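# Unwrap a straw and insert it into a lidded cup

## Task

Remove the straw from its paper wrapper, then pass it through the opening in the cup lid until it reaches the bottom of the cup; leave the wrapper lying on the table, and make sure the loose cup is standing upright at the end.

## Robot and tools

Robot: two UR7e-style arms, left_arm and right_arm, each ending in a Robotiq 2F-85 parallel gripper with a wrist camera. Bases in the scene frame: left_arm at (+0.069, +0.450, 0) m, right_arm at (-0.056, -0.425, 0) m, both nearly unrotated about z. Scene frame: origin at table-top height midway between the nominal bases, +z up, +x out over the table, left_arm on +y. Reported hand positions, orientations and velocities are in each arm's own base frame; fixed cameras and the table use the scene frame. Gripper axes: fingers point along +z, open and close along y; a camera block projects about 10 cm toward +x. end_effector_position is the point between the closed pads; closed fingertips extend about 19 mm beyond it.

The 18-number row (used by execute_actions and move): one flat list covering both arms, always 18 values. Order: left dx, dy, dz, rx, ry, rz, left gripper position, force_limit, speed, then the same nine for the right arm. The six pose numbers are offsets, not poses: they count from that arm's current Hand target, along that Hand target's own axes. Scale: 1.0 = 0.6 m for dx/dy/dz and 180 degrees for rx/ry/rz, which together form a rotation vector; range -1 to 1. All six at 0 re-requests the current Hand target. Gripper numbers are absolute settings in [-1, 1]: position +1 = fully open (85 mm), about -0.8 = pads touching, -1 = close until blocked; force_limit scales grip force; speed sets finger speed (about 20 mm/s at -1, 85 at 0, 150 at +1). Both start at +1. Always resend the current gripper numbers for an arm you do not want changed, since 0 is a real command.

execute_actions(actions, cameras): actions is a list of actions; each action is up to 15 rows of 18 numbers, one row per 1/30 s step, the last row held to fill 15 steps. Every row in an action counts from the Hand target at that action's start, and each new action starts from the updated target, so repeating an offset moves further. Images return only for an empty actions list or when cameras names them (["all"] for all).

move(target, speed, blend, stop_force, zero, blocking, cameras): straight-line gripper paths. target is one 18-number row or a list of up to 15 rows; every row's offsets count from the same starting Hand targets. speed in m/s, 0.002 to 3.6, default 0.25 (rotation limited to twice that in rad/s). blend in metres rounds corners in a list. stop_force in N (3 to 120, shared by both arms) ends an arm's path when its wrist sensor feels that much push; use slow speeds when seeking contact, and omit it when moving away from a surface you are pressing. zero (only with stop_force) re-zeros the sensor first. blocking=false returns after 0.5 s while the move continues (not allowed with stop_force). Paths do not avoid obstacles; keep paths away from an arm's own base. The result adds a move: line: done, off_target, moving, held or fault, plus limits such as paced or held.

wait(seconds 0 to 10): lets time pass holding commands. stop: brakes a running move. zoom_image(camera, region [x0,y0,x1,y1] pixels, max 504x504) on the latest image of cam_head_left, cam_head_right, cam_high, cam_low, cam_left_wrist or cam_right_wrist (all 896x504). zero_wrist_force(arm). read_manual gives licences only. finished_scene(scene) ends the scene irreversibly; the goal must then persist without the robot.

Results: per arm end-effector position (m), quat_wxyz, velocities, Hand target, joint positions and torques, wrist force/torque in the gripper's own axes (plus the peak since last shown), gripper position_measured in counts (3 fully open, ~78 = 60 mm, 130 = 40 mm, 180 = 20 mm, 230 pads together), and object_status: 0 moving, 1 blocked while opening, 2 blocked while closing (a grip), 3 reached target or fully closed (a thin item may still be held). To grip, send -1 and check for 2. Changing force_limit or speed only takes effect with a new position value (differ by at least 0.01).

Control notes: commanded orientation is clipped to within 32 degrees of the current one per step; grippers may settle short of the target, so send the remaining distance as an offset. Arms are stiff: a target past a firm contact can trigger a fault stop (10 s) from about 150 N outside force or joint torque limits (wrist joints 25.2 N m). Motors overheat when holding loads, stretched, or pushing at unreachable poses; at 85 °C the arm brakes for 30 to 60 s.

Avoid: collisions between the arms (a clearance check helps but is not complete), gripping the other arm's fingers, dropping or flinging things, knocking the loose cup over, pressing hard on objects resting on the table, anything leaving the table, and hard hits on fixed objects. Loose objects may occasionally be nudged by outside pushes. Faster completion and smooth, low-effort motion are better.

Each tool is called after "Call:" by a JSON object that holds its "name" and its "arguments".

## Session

Call:
{"name": "execute_actions", "arguments": {"actions": []}}

Scene clock: 0.00 s.
left_arm: end_effector_position=(+0.9060, -0.2097, +0.2837) position_measured=3 object_status=3 end_effector_quat_wxyz=(-0.162, -0.529, +0.642, -0.530) | right_arm: end_effector_position=(+0.2966, +0.2834, +0.3434) position_measured=3 object_status=3 end_effector_quat_wxyz=(-0.064, +0.759, +0.482, +0.433)
Joint positions: left_arm=[-0.153 -0.565 0.784 -2.683 -2.479 -1.991] | right_arm=[4.646 -0.768 -2.431 -0.782 0.976 3.282]
Joint velocities: within noise
Joint torques (N m): no reading
Wrist force (N): no reading
Wrist torque (N m): no reading
Wrist force, peak (N): no reading
Hand target: left_arm +0.9060, -0.2097, +0.2837; -0.162, -0.529, +0.642, -0.530 | right_arm +0.2966, +0.2834, +0.3434; -0.064, +0.759, +0.482, +0.433
Tool commands: left_gripper/position=+1.0 left_gripper/force_limit=+1.0 left_gripper/speed=+1.0 right_gripper/position=+1.0 right_gripper/force_limit=+1.0 right_gripper/speed=+1.0

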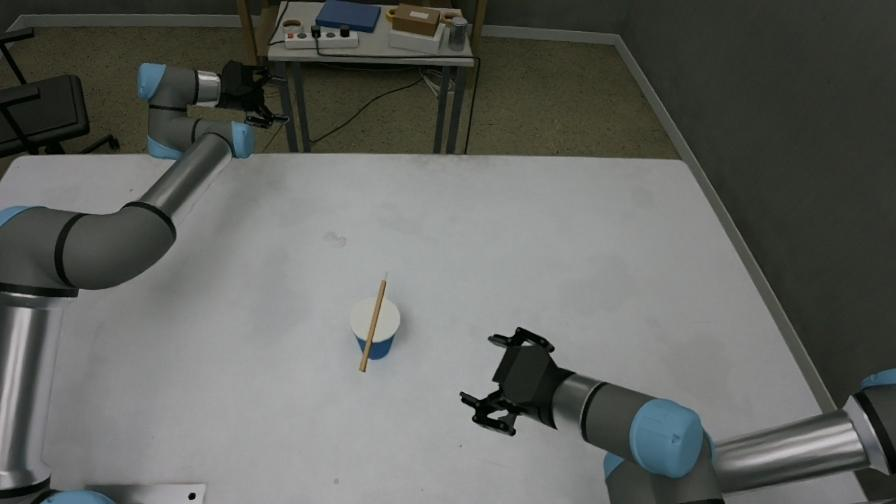

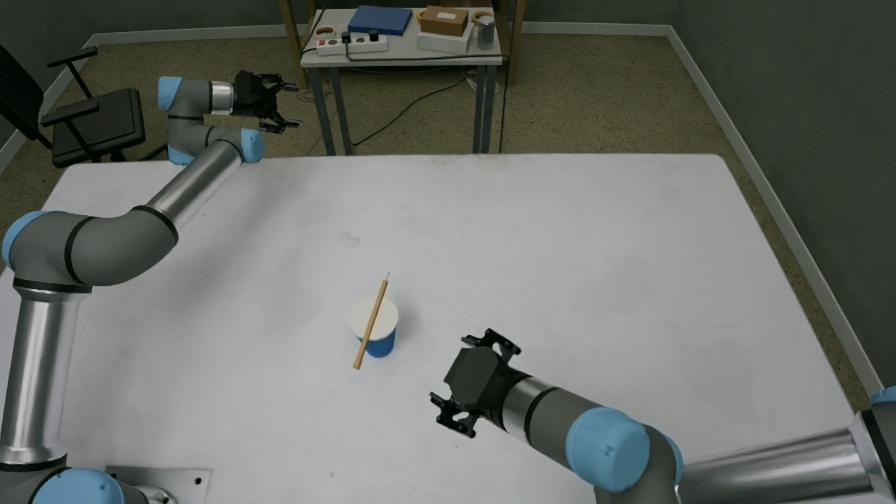

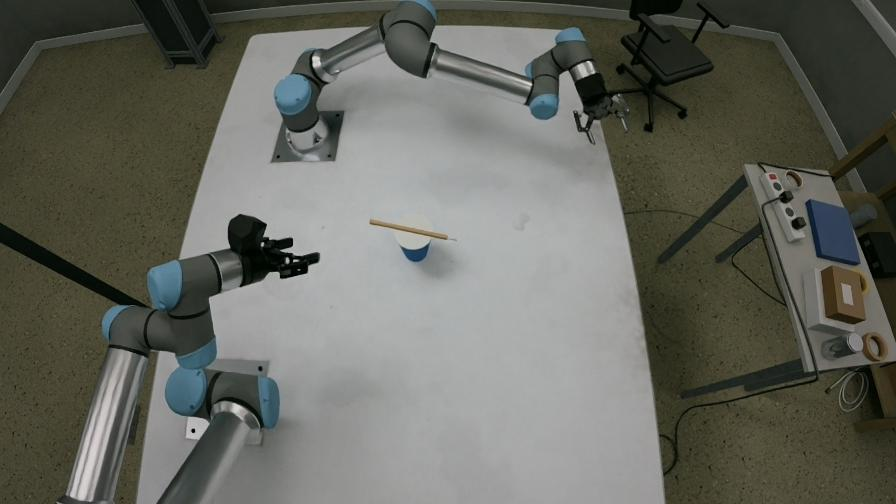

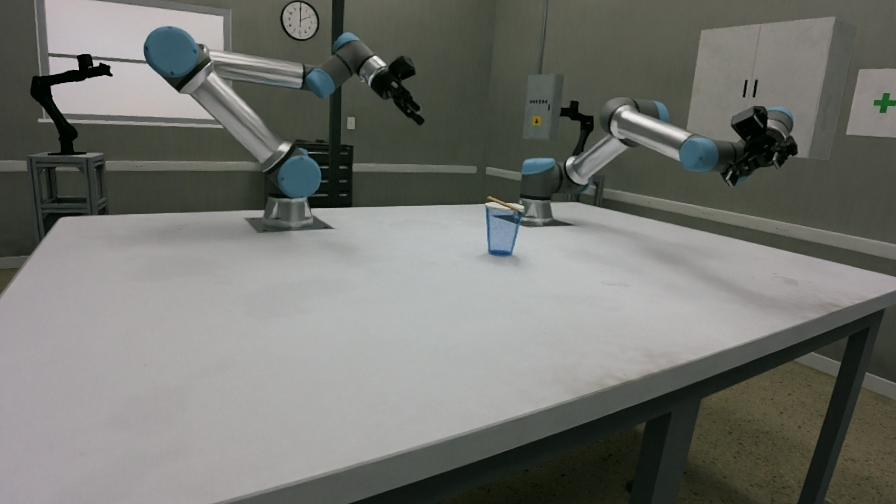

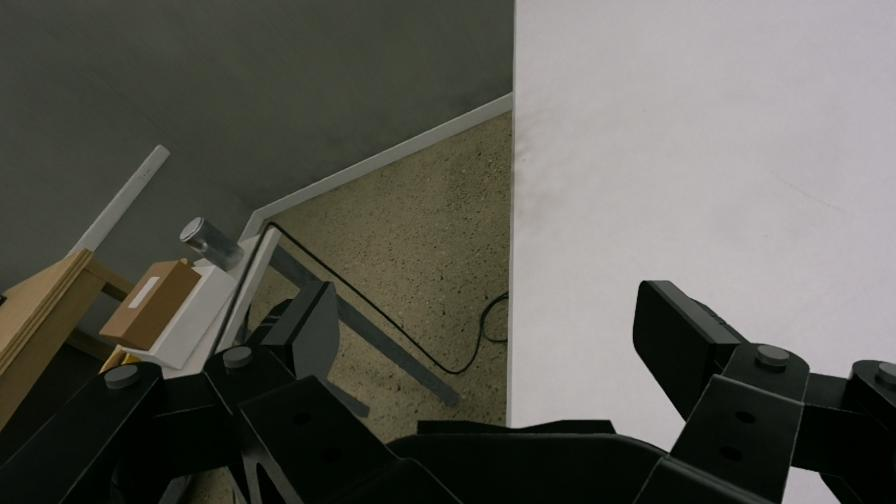

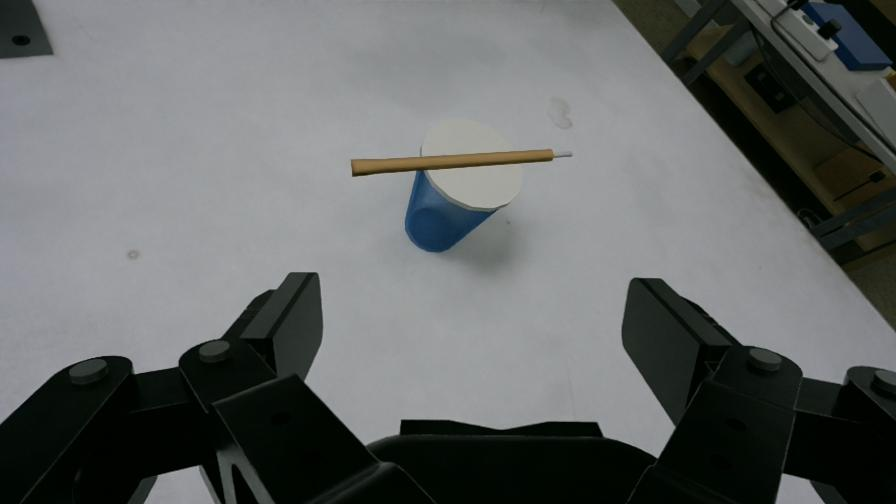

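Call:
{"name": "move", "arguments": {"target": [[0.38,0.378,-0.086,-0.203,-0.038,0.222,1,1,1,0,0,0,0,0,0,1,1,1],[0.482,0.94,-0.046,-0.4056,-0.0759,0.4448,1,1,1,0,0,0,0,0,0,1,1,1]], "speed": 0.5, "blend": [0.05,0], "cameras": ["cam_left_wrist","cam_high","cam_low"]}}

Scene clock: 87.23 s.
left_arm: end_effector_position=(+0.3040, -0.4023, +0.2292) position_measured=3 object_status=3 end_effector_quat_wxyz=(+0.000, +0.111, +0.994, +0.000) | right_arm: end_effector_position=(+0.2966, +0.2834, +0.3434) position_measured=3 object_status=3 end_effector_quat_wxyz=(-0.064, +0.759, +0.482, +0.433)
Joint positions: left_arm=[-1.191 -1.553 1.814 -1.832 -1.57 -0.968] | right_arm=[4.646 -0.768 -2.431 -0.782 0.976 3.282]
Joint torques (N m): left_arm=[-6.55 -14.19 -34.68 -4.15 0.67 1.91] | right_arm=[-0.56 -6.94 27.74 3.16 -0.88 0.03]
Wrist force (N): left_arm=[-0.1 0.9 -1.7] | right_arm=[-0.1 0.4 -0.2]
Wrist torque (N m): left_arm=[0.31 0.16 -0.10] | right_arm=[0.07 0.01 -0.01]
Wrist force, peak (N): left_arm=[0.0 -1.4 -2.9] | right_arm=[0.7 0.2 -0.3]
Hand target: left_arm +0.3040, -0.4023, +0.2292; +0.000, +0.111, +0.994, +0.000 | right_arm +0.2966, +0.2834, +0.3434; -0.064, +0.759, +0.482, +0.433
Off the commanded pose: left_arm 0.000 m, 0 deg | right_arm 0.000 m, 0 deg.
move: done
Images, in order (width x height): cam_high 896x504, cam_low 896x504, cam_left_wrist 896x504.

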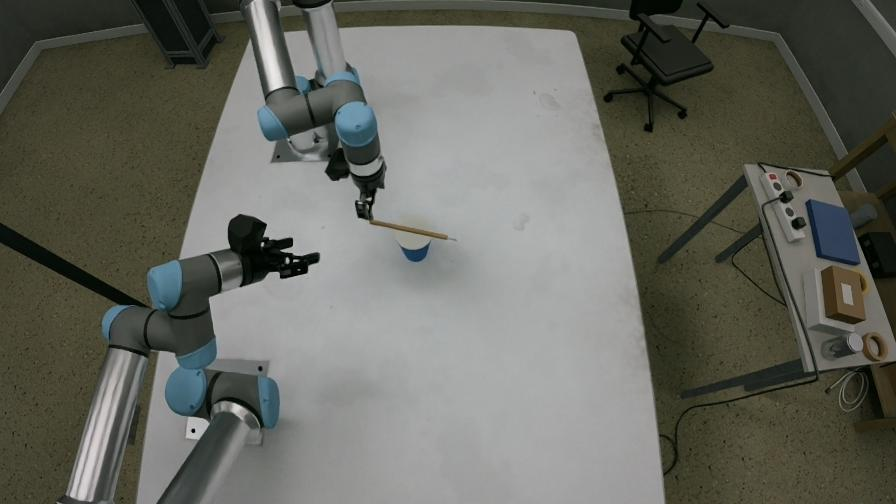

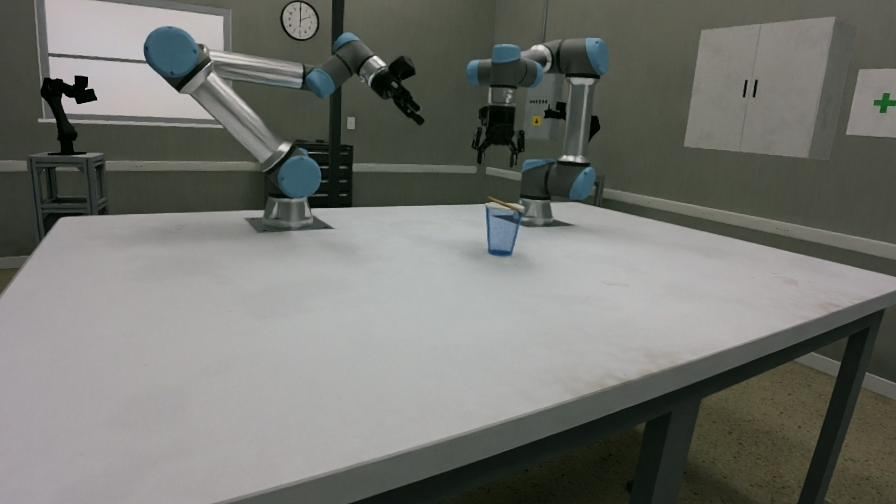

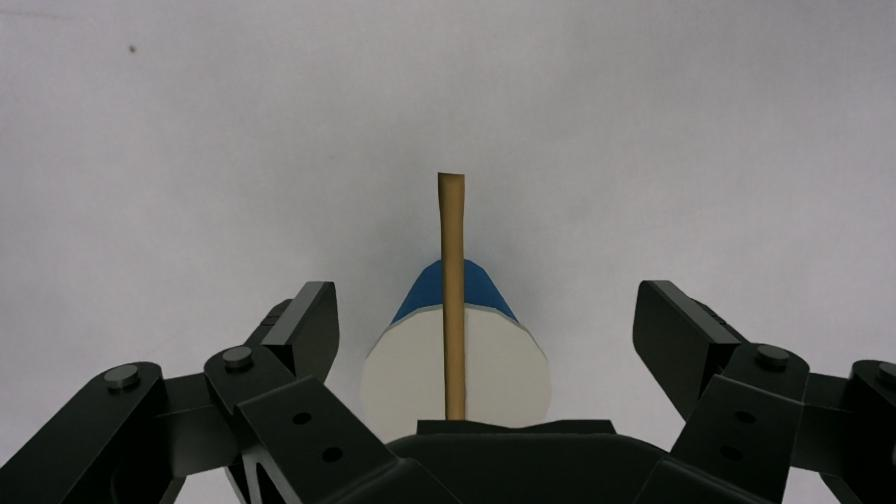

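Call:
{"name": "move", "arguments": {"target": [[-0.0067,-0.01,0.149,0,0,0,-0.165,-0.8,0,0,0,0,0,0,0,1,1,1],[-0.0067,-0.01,0.149,0,0,0,-1,-0.8,-1,0,0,0,0,0,0,1,1,1],[-0.0067,-0.01,-0.0507,0,0,0,-1,-0.8,-1,0,0,0,0,0,0,1,1,1]], "speed": 0.15, "cameras": ["cam_left_wrist","cam_low"]}}

Scene clock: 126.33 s.
left_arm: end_effector_position=(+0.3066, -0.4091, +0.2596) position_measured=215 object_status=2 end_effector_quat_wxyz=(+0.000, +0.111, +0.994, +0.000) | right_arm: end_effector_position=(+0.2966, +0.2834, +0.3434) position_measured=3 object_status=3 end_effector_quat_wxyz=(-0.064, +0.759, +0.482, +0.433)
Joint positions: left_arm=[-1.192 -1.552 1.733 -1.752 -1.57 -0.969] | right_arm=[4.646 -0.768 -2.431 -0.782 0.976 3.282]
Joint torques (N m): left_arm=[-6.52 -15 -27.66 -1.32 -0.5 -1.6] | right_arm=[-0.15 -7.14 27.3 3.27 -0.8 0.16]
Wrist force (N): left_arm=[-0.2 0.8 -1.6] | right_arm=[0.1 0.2 0.4]
Wrist torque (N m): left_arm=[0.31 0.19 -0.11] | right_arm=[0.03 -0.02 0.00]
Wrist force, peak (N): left_arm=[-0.4 1.0 -4.0] | right_arm=[0.3 0.8 0.2]
Hand target: left_arm +0.3066, -0.4091, +0.2596; +0.000, +0.111, +0.994, +0.000 | right_arm +0.2966, +0.2834, +0.3434; -0.064, +0.759, +0.482, +0.433
Off the commanded pose: left_arm 0.000 m, 0 deg | right_arm 0.000 m, 0 deg.
move: done
Images, in order (width x height): cam_low 896x504, cam_left_wrist 896x504.

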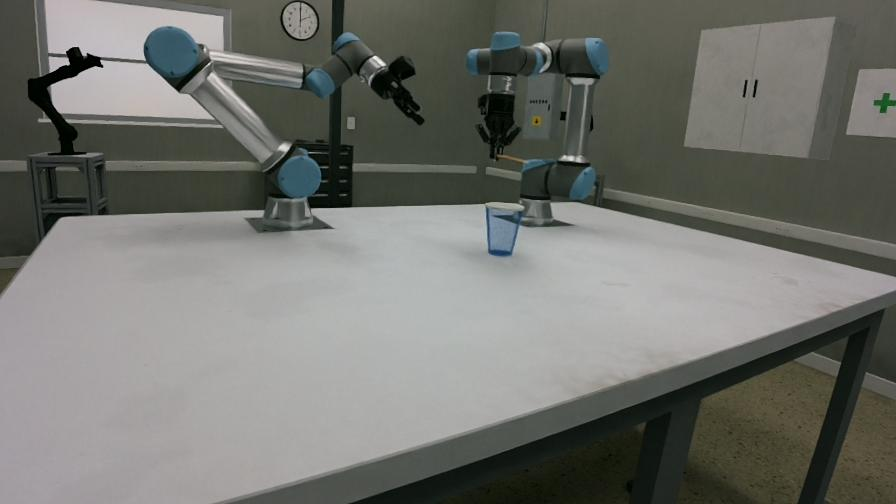

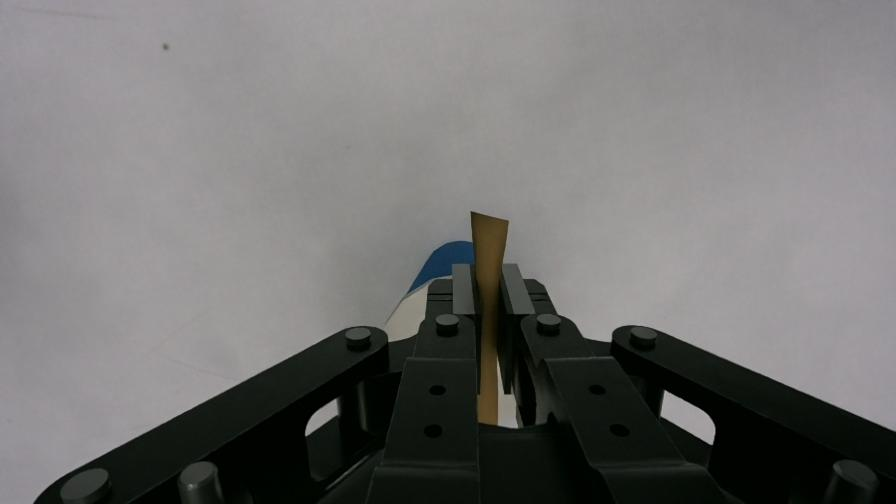

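Call:
{"name": "move", "arguments": {"target": [-0.0423,0.2335,0,0,0,0.327,-1,-0.8,-1,0.1103,0.312,0.3,-0.2593,-0.2583,0.7026,1,1,1], "speed": 0.4, "cameras": ["cam_left_wrist","cam_low","cam_right_wrist","cam_high"]}}

Scene clock: 138.40 s.
left_arm: end_effector_position=(+0.3623, -0.2780, +0.2597) position_measured=215 object_status=2 end_effector_quat_wxyz=(+0.000, +0.585, +0.811, +0.000) | right_arm: end_effector_position=(+0.5618, +0.3219, +0.3397) position_measured=3 object_status=3 end_effector_quat_wxyz=(+0.000, +0.802, -0.598, +0.000)
Joint positions: left_arm=[-0.951 -1.687 1.861 -1.745 -1.57 0.299] | right_arm=[3.869 -1.914 -1.14 -1.658 1.571 5.15]
Joint torques (N m): left_arm=[-6.63 -9.84 -32.77 -2.07 -0.74 0.67] | right_arm=[10.71 39.47 31.58 3.49 0.52 0.65]
Wrist force (N): left_arm=[0.0 0.9 -1.6] | right_arm=[-1.5 -0.1 0.6]
Wrist torque (N m): left_arm=[0.31 0.15 -0.02] | right_arm=[0.00 0.07 0.11]
Wrist force, peak (N): left_arm=[0.0 1.2 -1.8] | right_arm=[-1.3 -1.6 0.8]
Hand target: left_arm +0.3623, -0.2781, +0.2597; +0.000, +0.585, +0.811, +0.000 | right_arm +0.5617, +0.3220, +0.3398; +0.000, +0.802, -0.598, +0.000
Off the commanded pose: left_arm 0.000 m, 0 deg | right_arm 0.000 m, 0 deg.
move: done
Images, in order (width x height): cam_high 896x504, cam_low 896x504, cam_left_wrist 896x504, cam_right_wrist 896x504.

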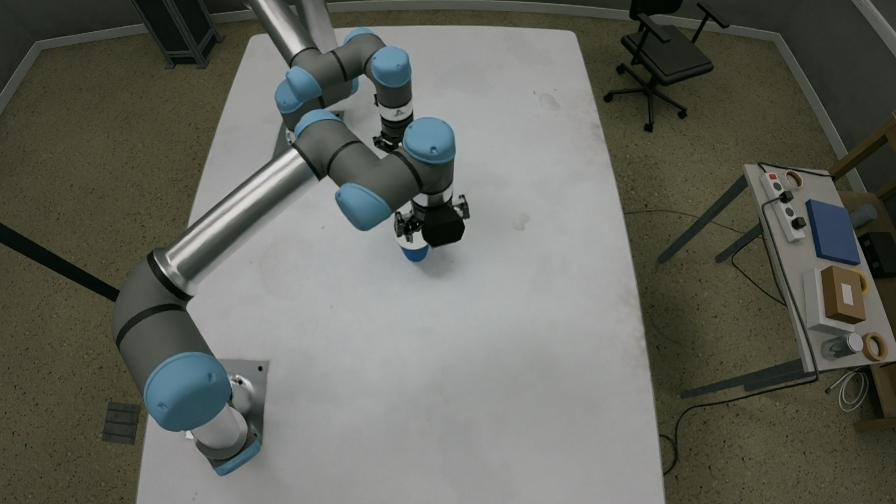

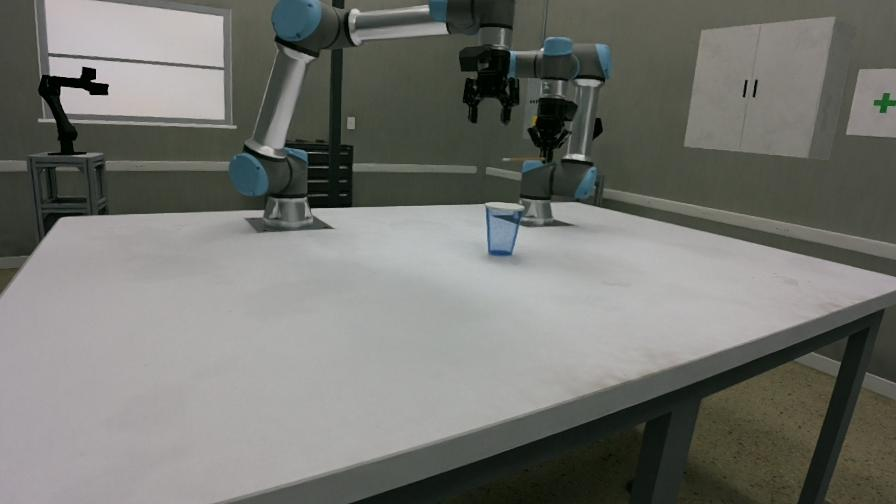

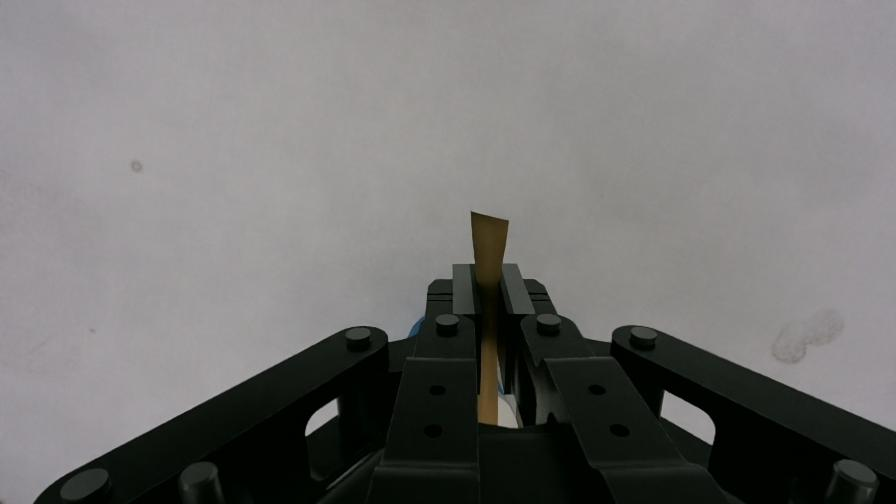

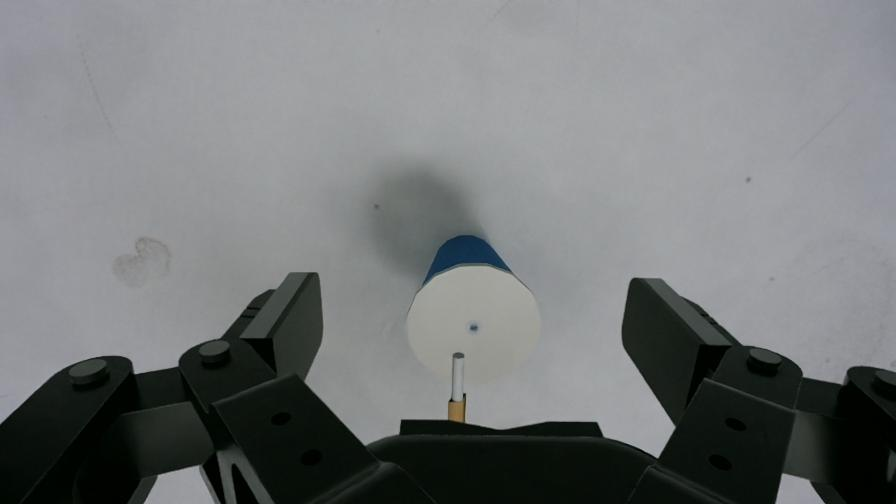

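Call:
{"name": "move", "arguments": {"target": [[0,0,0,0,0,0,-1,-0.8,-1,-0.1308,-0.002,0.141,0,0,0,0.2,-0.5,0],[0,0,0,0,0,0,-1,-0.8,-1,-0.1308,-0.002,0.141,0,0,0,-1,-0.3,-0.9],[0,0,0,0,0,0,-1,-0.8,-1,0.2692,-0.002,0.141,0,0,0,-1,-0.3,-0.9]], "speed": 0.13, "cameras": ["cam_left_wrist","cam_low","cam_right_wrist","cam_head_left"]}}

Scene clock: 177.97 s.
left_arm: end_effector_position=(+0.3623, -0.2781, +0.2597) position_measured=215 object_status=2 end_effector_quat_wxyz=(+0.000, +0.585, +0.811, +0.000) | right_arm: end_effector_position=(+0.6090, +0.1676, +0.2551) position_measured=217 object_status=2 end_effector_quat_wxyz=(+0.000, +0.802, -0.598, +0.000)
Joint positions: left_arm=[-0.951 -1.687 1.861 -1.745 -1.57 0.299] | right_arm=[3.623 -1.88 -1.403 -1.429 1.572 4.904]
Joint torques (N m): left_arm=[1.9 -12.33 -16.89 -1.08 0.04 0.46] | right_arm=[5.1 27.01 33.99 1.16 1.12 0.05]
Wrist force (N): left_arm=[-0.1 1.0 -2.0] | right_arm=[-1.7 -0.3 0.5]
Wrist torque (N m): left_arm=[0.34 0.15 -0.02] | right_arm=[-0.04 0.08 0.01]
Wrist force, peak (N): left_arm=[-5.8 1.7 -1.9] | right_arm=[-8.6 0.7 0.5]
Hand target: left_arm +0.3623, -0.2781, +0.2597; +0.000, +0.585, +0.811, +0.000 | right_arm +0.6090, +0.1677, +0.2551; +0.000, +0.802, -0.598, +0.000
Off the commanded pose: left_arm 0.000 m, 0 deg | right_arm 0.000 m, 0 deg.
move: done
Images, in order (width x height): cam_head_left 896x504, cam_low 896x504, cam_left_wrist 896x504, cam_right_wrist 896x504.

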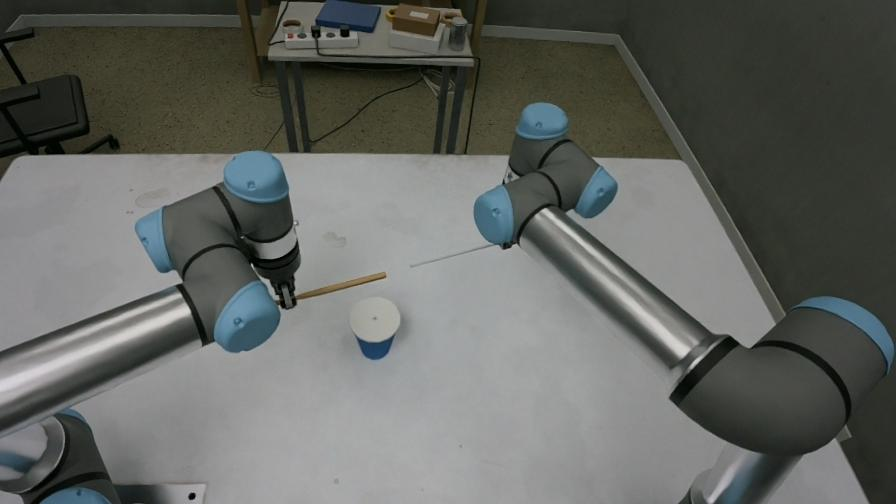

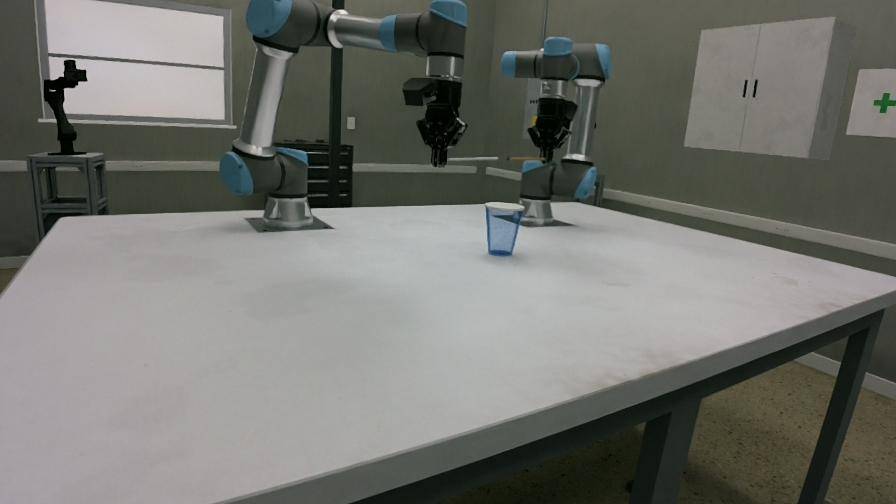

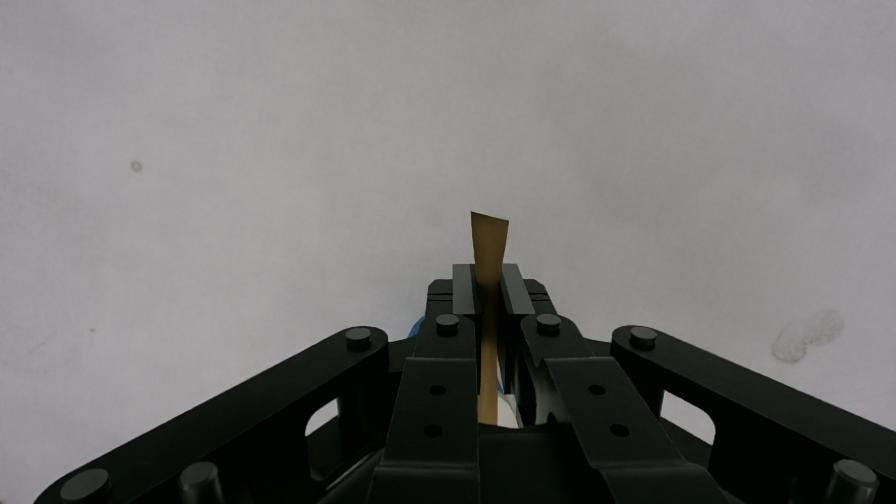

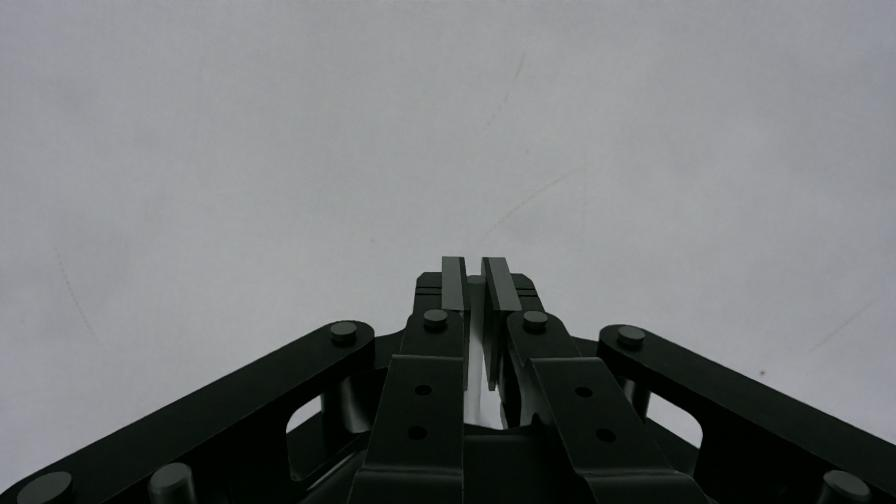

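Call:
{"name": "move", "arguments": {"target": [[0.095,-0.2,0.08,0,0,0,-1,-0.8,-1,0,0,-0.13,0,0,0,-1,-0.3,-0.9],[0.095,-0.2,0.33,0,0,0,-1,-0.8,-1,0,0,-0.24,0,0,0,-1,-0.3,-0.9],[0.095,-0.2,0.396,0,0,0,-1,-0.8,-1,0,0,-0.25,0,0,0,-1,-0.3,-0.9]], "speed": [0.3,0.25,0.05], "blend": [0.03,0.01,0], "cameras": ["cam_left_wrist","cam_low"]}}

Scene clock: 218.00 s.
left_arm: end_effector_position=(+0.2305, -0.2615, +0.0220) position_measured=215 object_status=2 end_effector_quat_wxyz=(+0.000, +0.585, +0.811, +0.000) | right_arm: end_effector_position=(+0.6091, +0.1676, +0.4051) position_measured=217 object_status=2 end_effector_quat_wxyz=(+0.000, +0.802, -0.598, +0.000)
Joint positions: left_arm=[-1.241 -1.618 2.522 -2.473 -1.57 0.009] | right_arm=[3.622 -1.901 -0.989 -1.822 1.572 4.903]
Joint torques (N m): left_arm=[7.17 -19.82 -28.21 -2.3 -0.06 2.36] | right_arm=[-13.24 30.96 17.96 4.19 1.19 -1.7]
Wrist force (N): left_arm=[-0.2 0.6 -1.6] | right_arm=[-1.9 0.2 0.7]
Wrist torque (N m): left_arm=[0.28 0.18 -0.15] | right_arm=[0.01 0.08 0.03]
Wrist force, peak (N): left_arm=[-1.8 3.5 -3.2] | right_arm=[-1.6 -0.1 2.8]
Hand target: left_arm +0.2306, -0.2616, +0.0220; +0.000, +0.585, +0.811, +0.000 | right_arm +0.6091, +0.1676, +0.4051; +0.000, +0.802, -0.598, +0.000
Off the commanded pose: left_arm 0.000 m, 0 deg | right_arm 0.000 m, 0 deg.
move: done
Images, in order (width x height): cam_low 896x504, cam_left_wrist 896x504.

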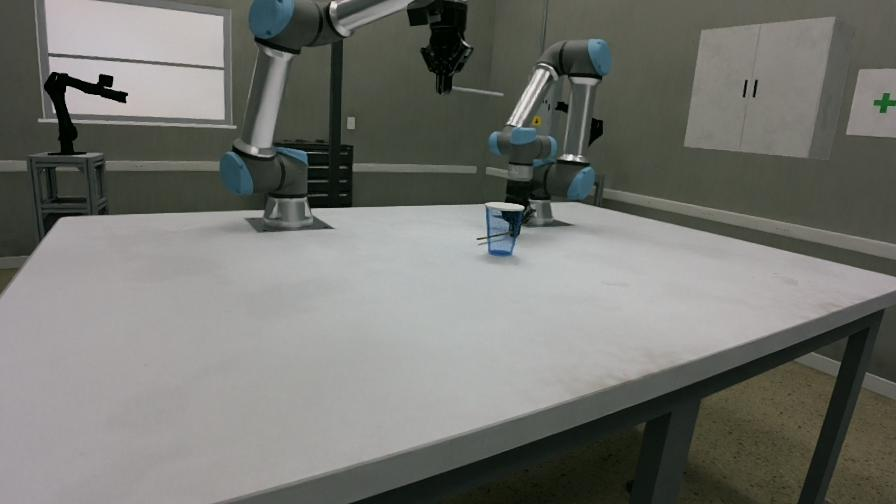

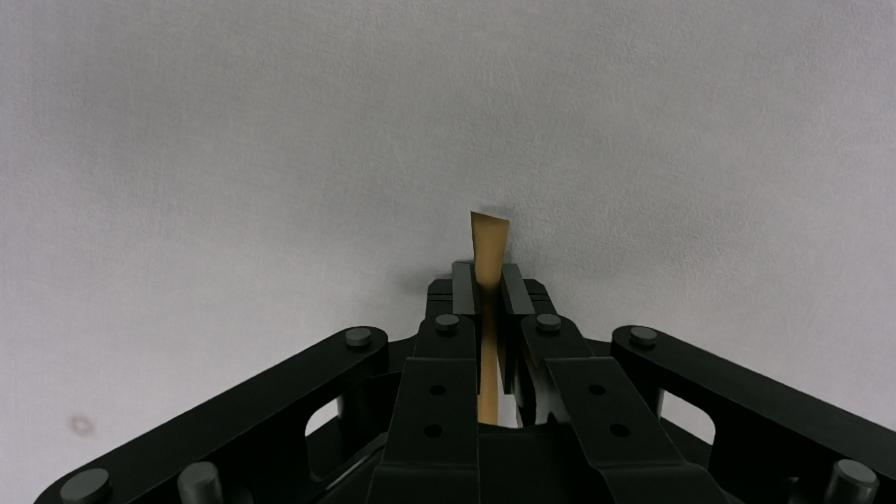

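Call:
{"name": "move", "arguments": {"target": [[0,0,0,0,0,0,-0.1,-0.8,-0.4,0,0,0,0,0,0,-1,-0.3,-0.9],[0,0,-0.17,0,0,0,-0.1,-0.8,-0.4,-0.47,0.0401,0.0675,0.5547,0.2387,-0.5547,-1,-0.3,-0.9],[-0.187,0.1737,-0.405,0,-0.1667,0,1,-0.8,0,-0.47,0.0401,0.0675,0.5547,0.2387,-0.5547,-1,-0.3,-0.9]], "speed": [0.4,0.4,0.3], "blend": [0,0.01,0], "cameras": ["cam_left_wrist","cam_low","cam_high","cam_head_left","cam_head_right"]}}

Call:
{"name": "zoom_image", "arguments": {"camera": "cam_left_wrist", "region": [370, 150, 570, 430]}}

Call:
{"name": "zoom_image", "arguments": {"camera": "cam_low", "region": [470, 160, 540, 270]}}

Call:
{"name": "zoom_image", "arguments": {"camera": "cam_high", "region": [385, 200, 445, 270]}}

Call:
{"name": "zoom_image", "arguments": {"camera": "cam_head_left", "region": [335, 260, 415, 360]}}

Call:
{"name": "zoom_image", "arguments": {"camera": "cam_head_right", "region": [335, 260, 415, 360]}}

Scene clock: 248.20 s.
left_arm: end_effector_position=(+0.3647, -0.3354, +0.2650) position_measured=3 object_status=0 end_effector_quat_wxyz=(+0.210, +0.565, +0.783, -0.151) | right_arm: end_effector_position=(+0.5054, +0.4309, +0.3648) position_measured=217 object_status=2 end_effector_quat_wxyz=(-0.354, +0.612, +0.354, +0.612)
Joint positions: left_arm=[-0.933 -1.784 2.144 -2.432 -1.727 0.277] | right_arm=[3.961 -1.934 -2.058 0.851 1.8 3.142]
Joint torques (N m): left_arm=[5.74 -24.41 -26.52 -5.34 -0.68 2.01] | right_arm=[11.79 22.66 22.23 3.78 1.23 -1.66]
Wrist force (N): left_arm=[-0.9 1.1 -2.6] | right_arm=[0.0 1.7 0.1]
Wrist torque (N m): left_arm=[0.31 0.13 -0.26] | right_arm=[0.49 -0.06 -0.17]
Wrist force, peak (N): left_arm=[-2.6 2.5 -3.6] | right_arm=[-2.0 -0.5 1.0]
Hand target: left_arm +0.3647, -0.3354, +0.2651; +0.210, +0.565, +0.783, -0.151 | right_arm +0.5054, +0.4309, +0.3648; -0.354, +0.612, +0.354, +0.612
Off the commanded pose: left_arm 0.000 m, 0 deg | right_arm 0.000 m, 0 deg.
move: done
Images, in order (width x height): cam_head_left 896x504, cam_head_right 896x504, cam_high 896x504, cam_low 896x504, cam_left_wrist 896x504.

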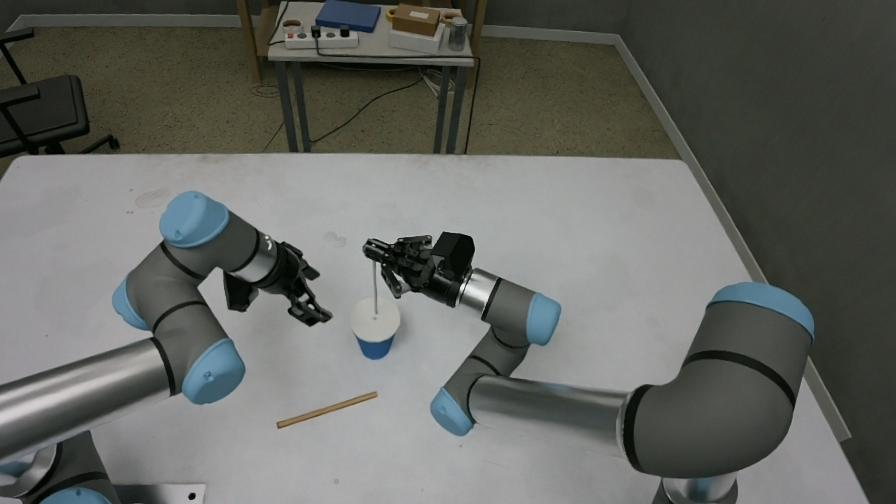

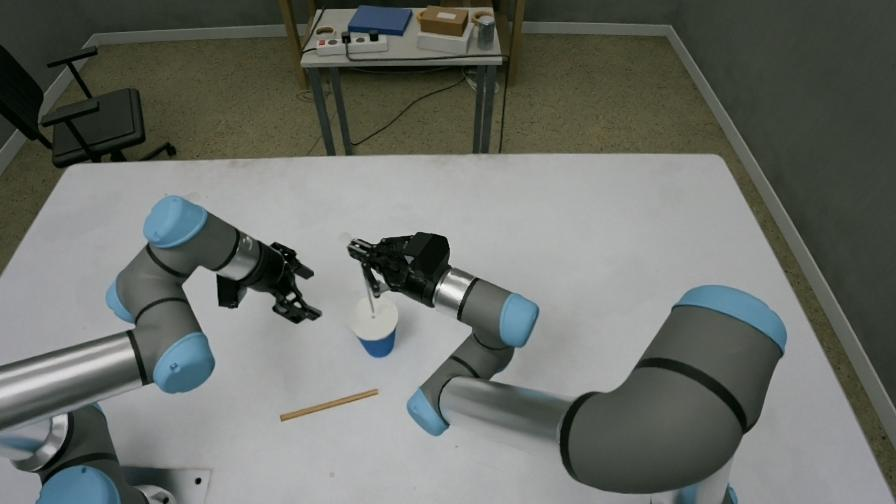

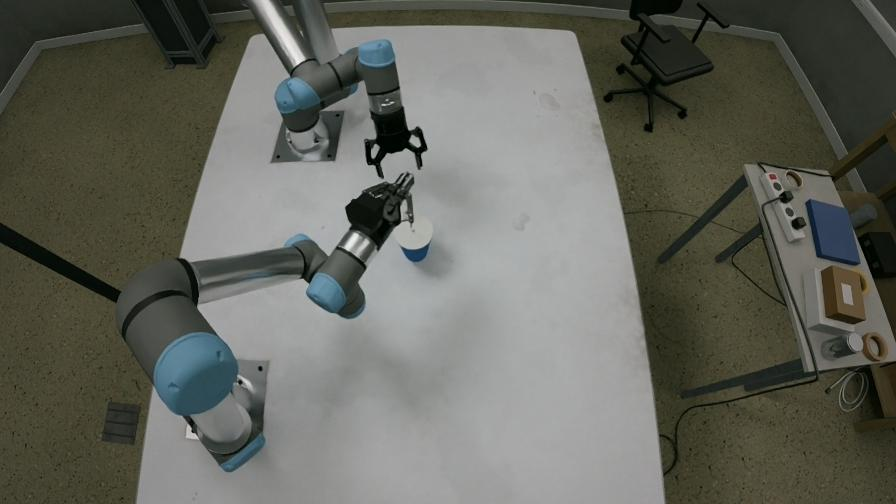

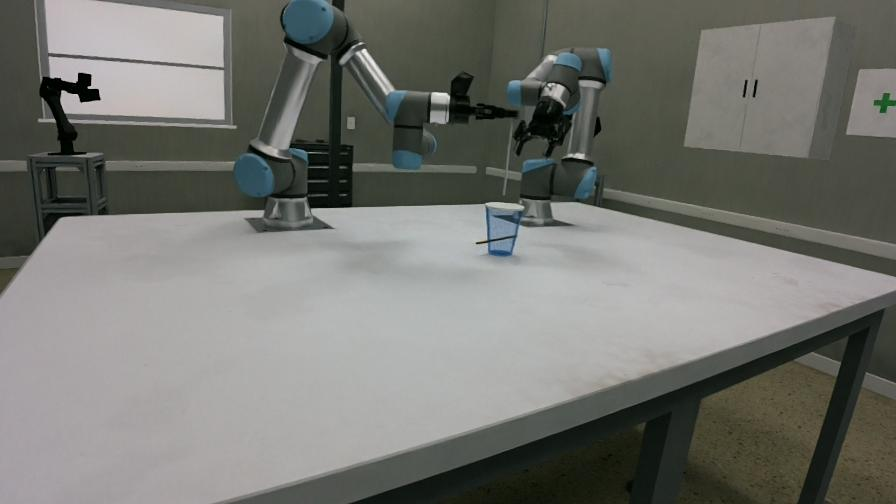

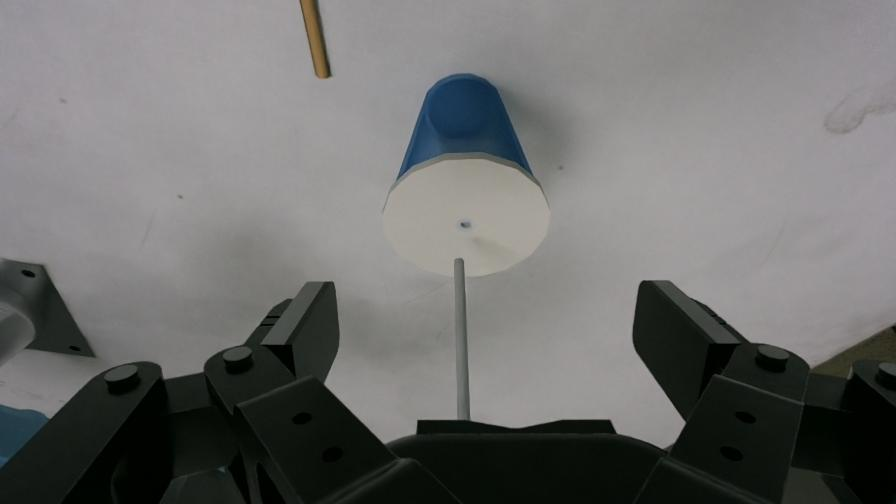

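Scaled by 1.800 from the camera's 896x504 image, which has a finer 1280x720 frame.

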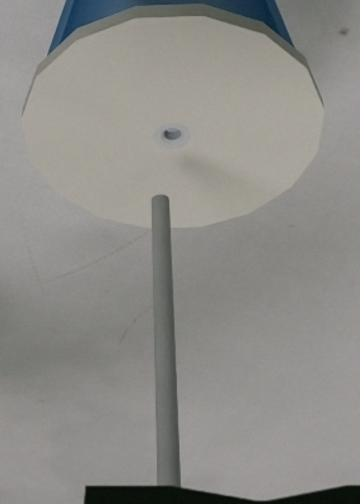

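Scaled by 4.582 from the camera's 896x504 image, which has a finer 1280x720 frame.

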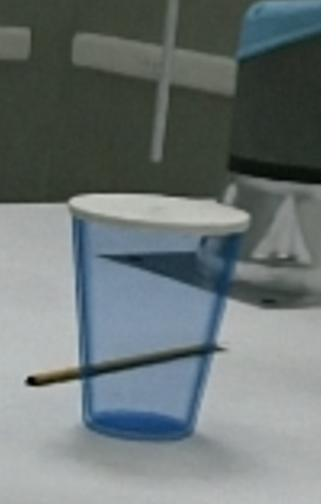

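Scaled by 7.200 from the camera's 896x504 image, which has a finer 1280x720 frame.

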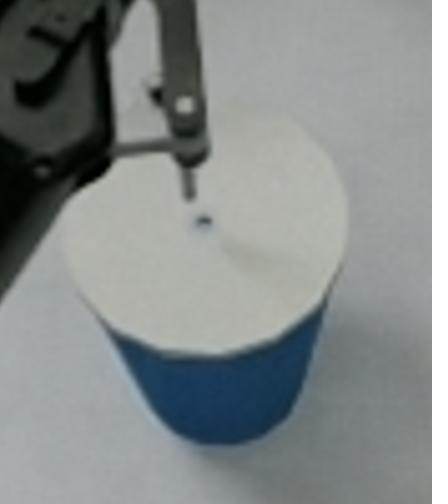

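Scaled by 5.040 from the camera's 896x504 image, which has a finer 1280x720 frame.

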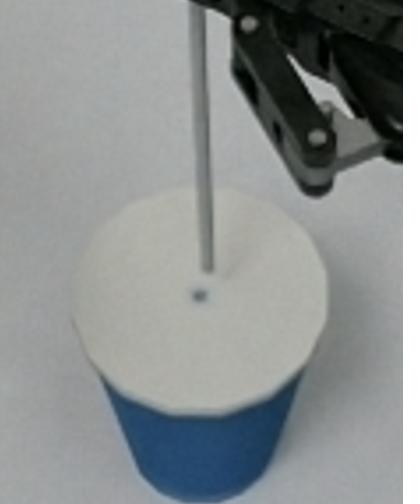

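Scaled by 5.040 from the camera's 896x504 image, which has a finer 1280x720 frame.

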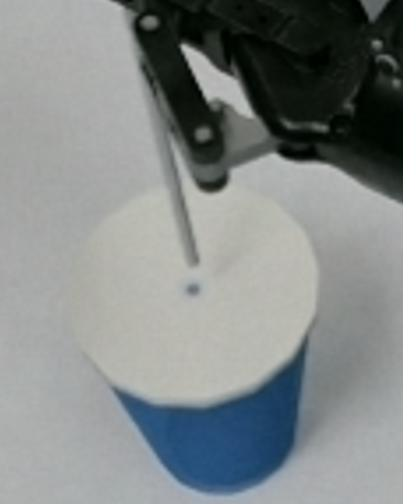

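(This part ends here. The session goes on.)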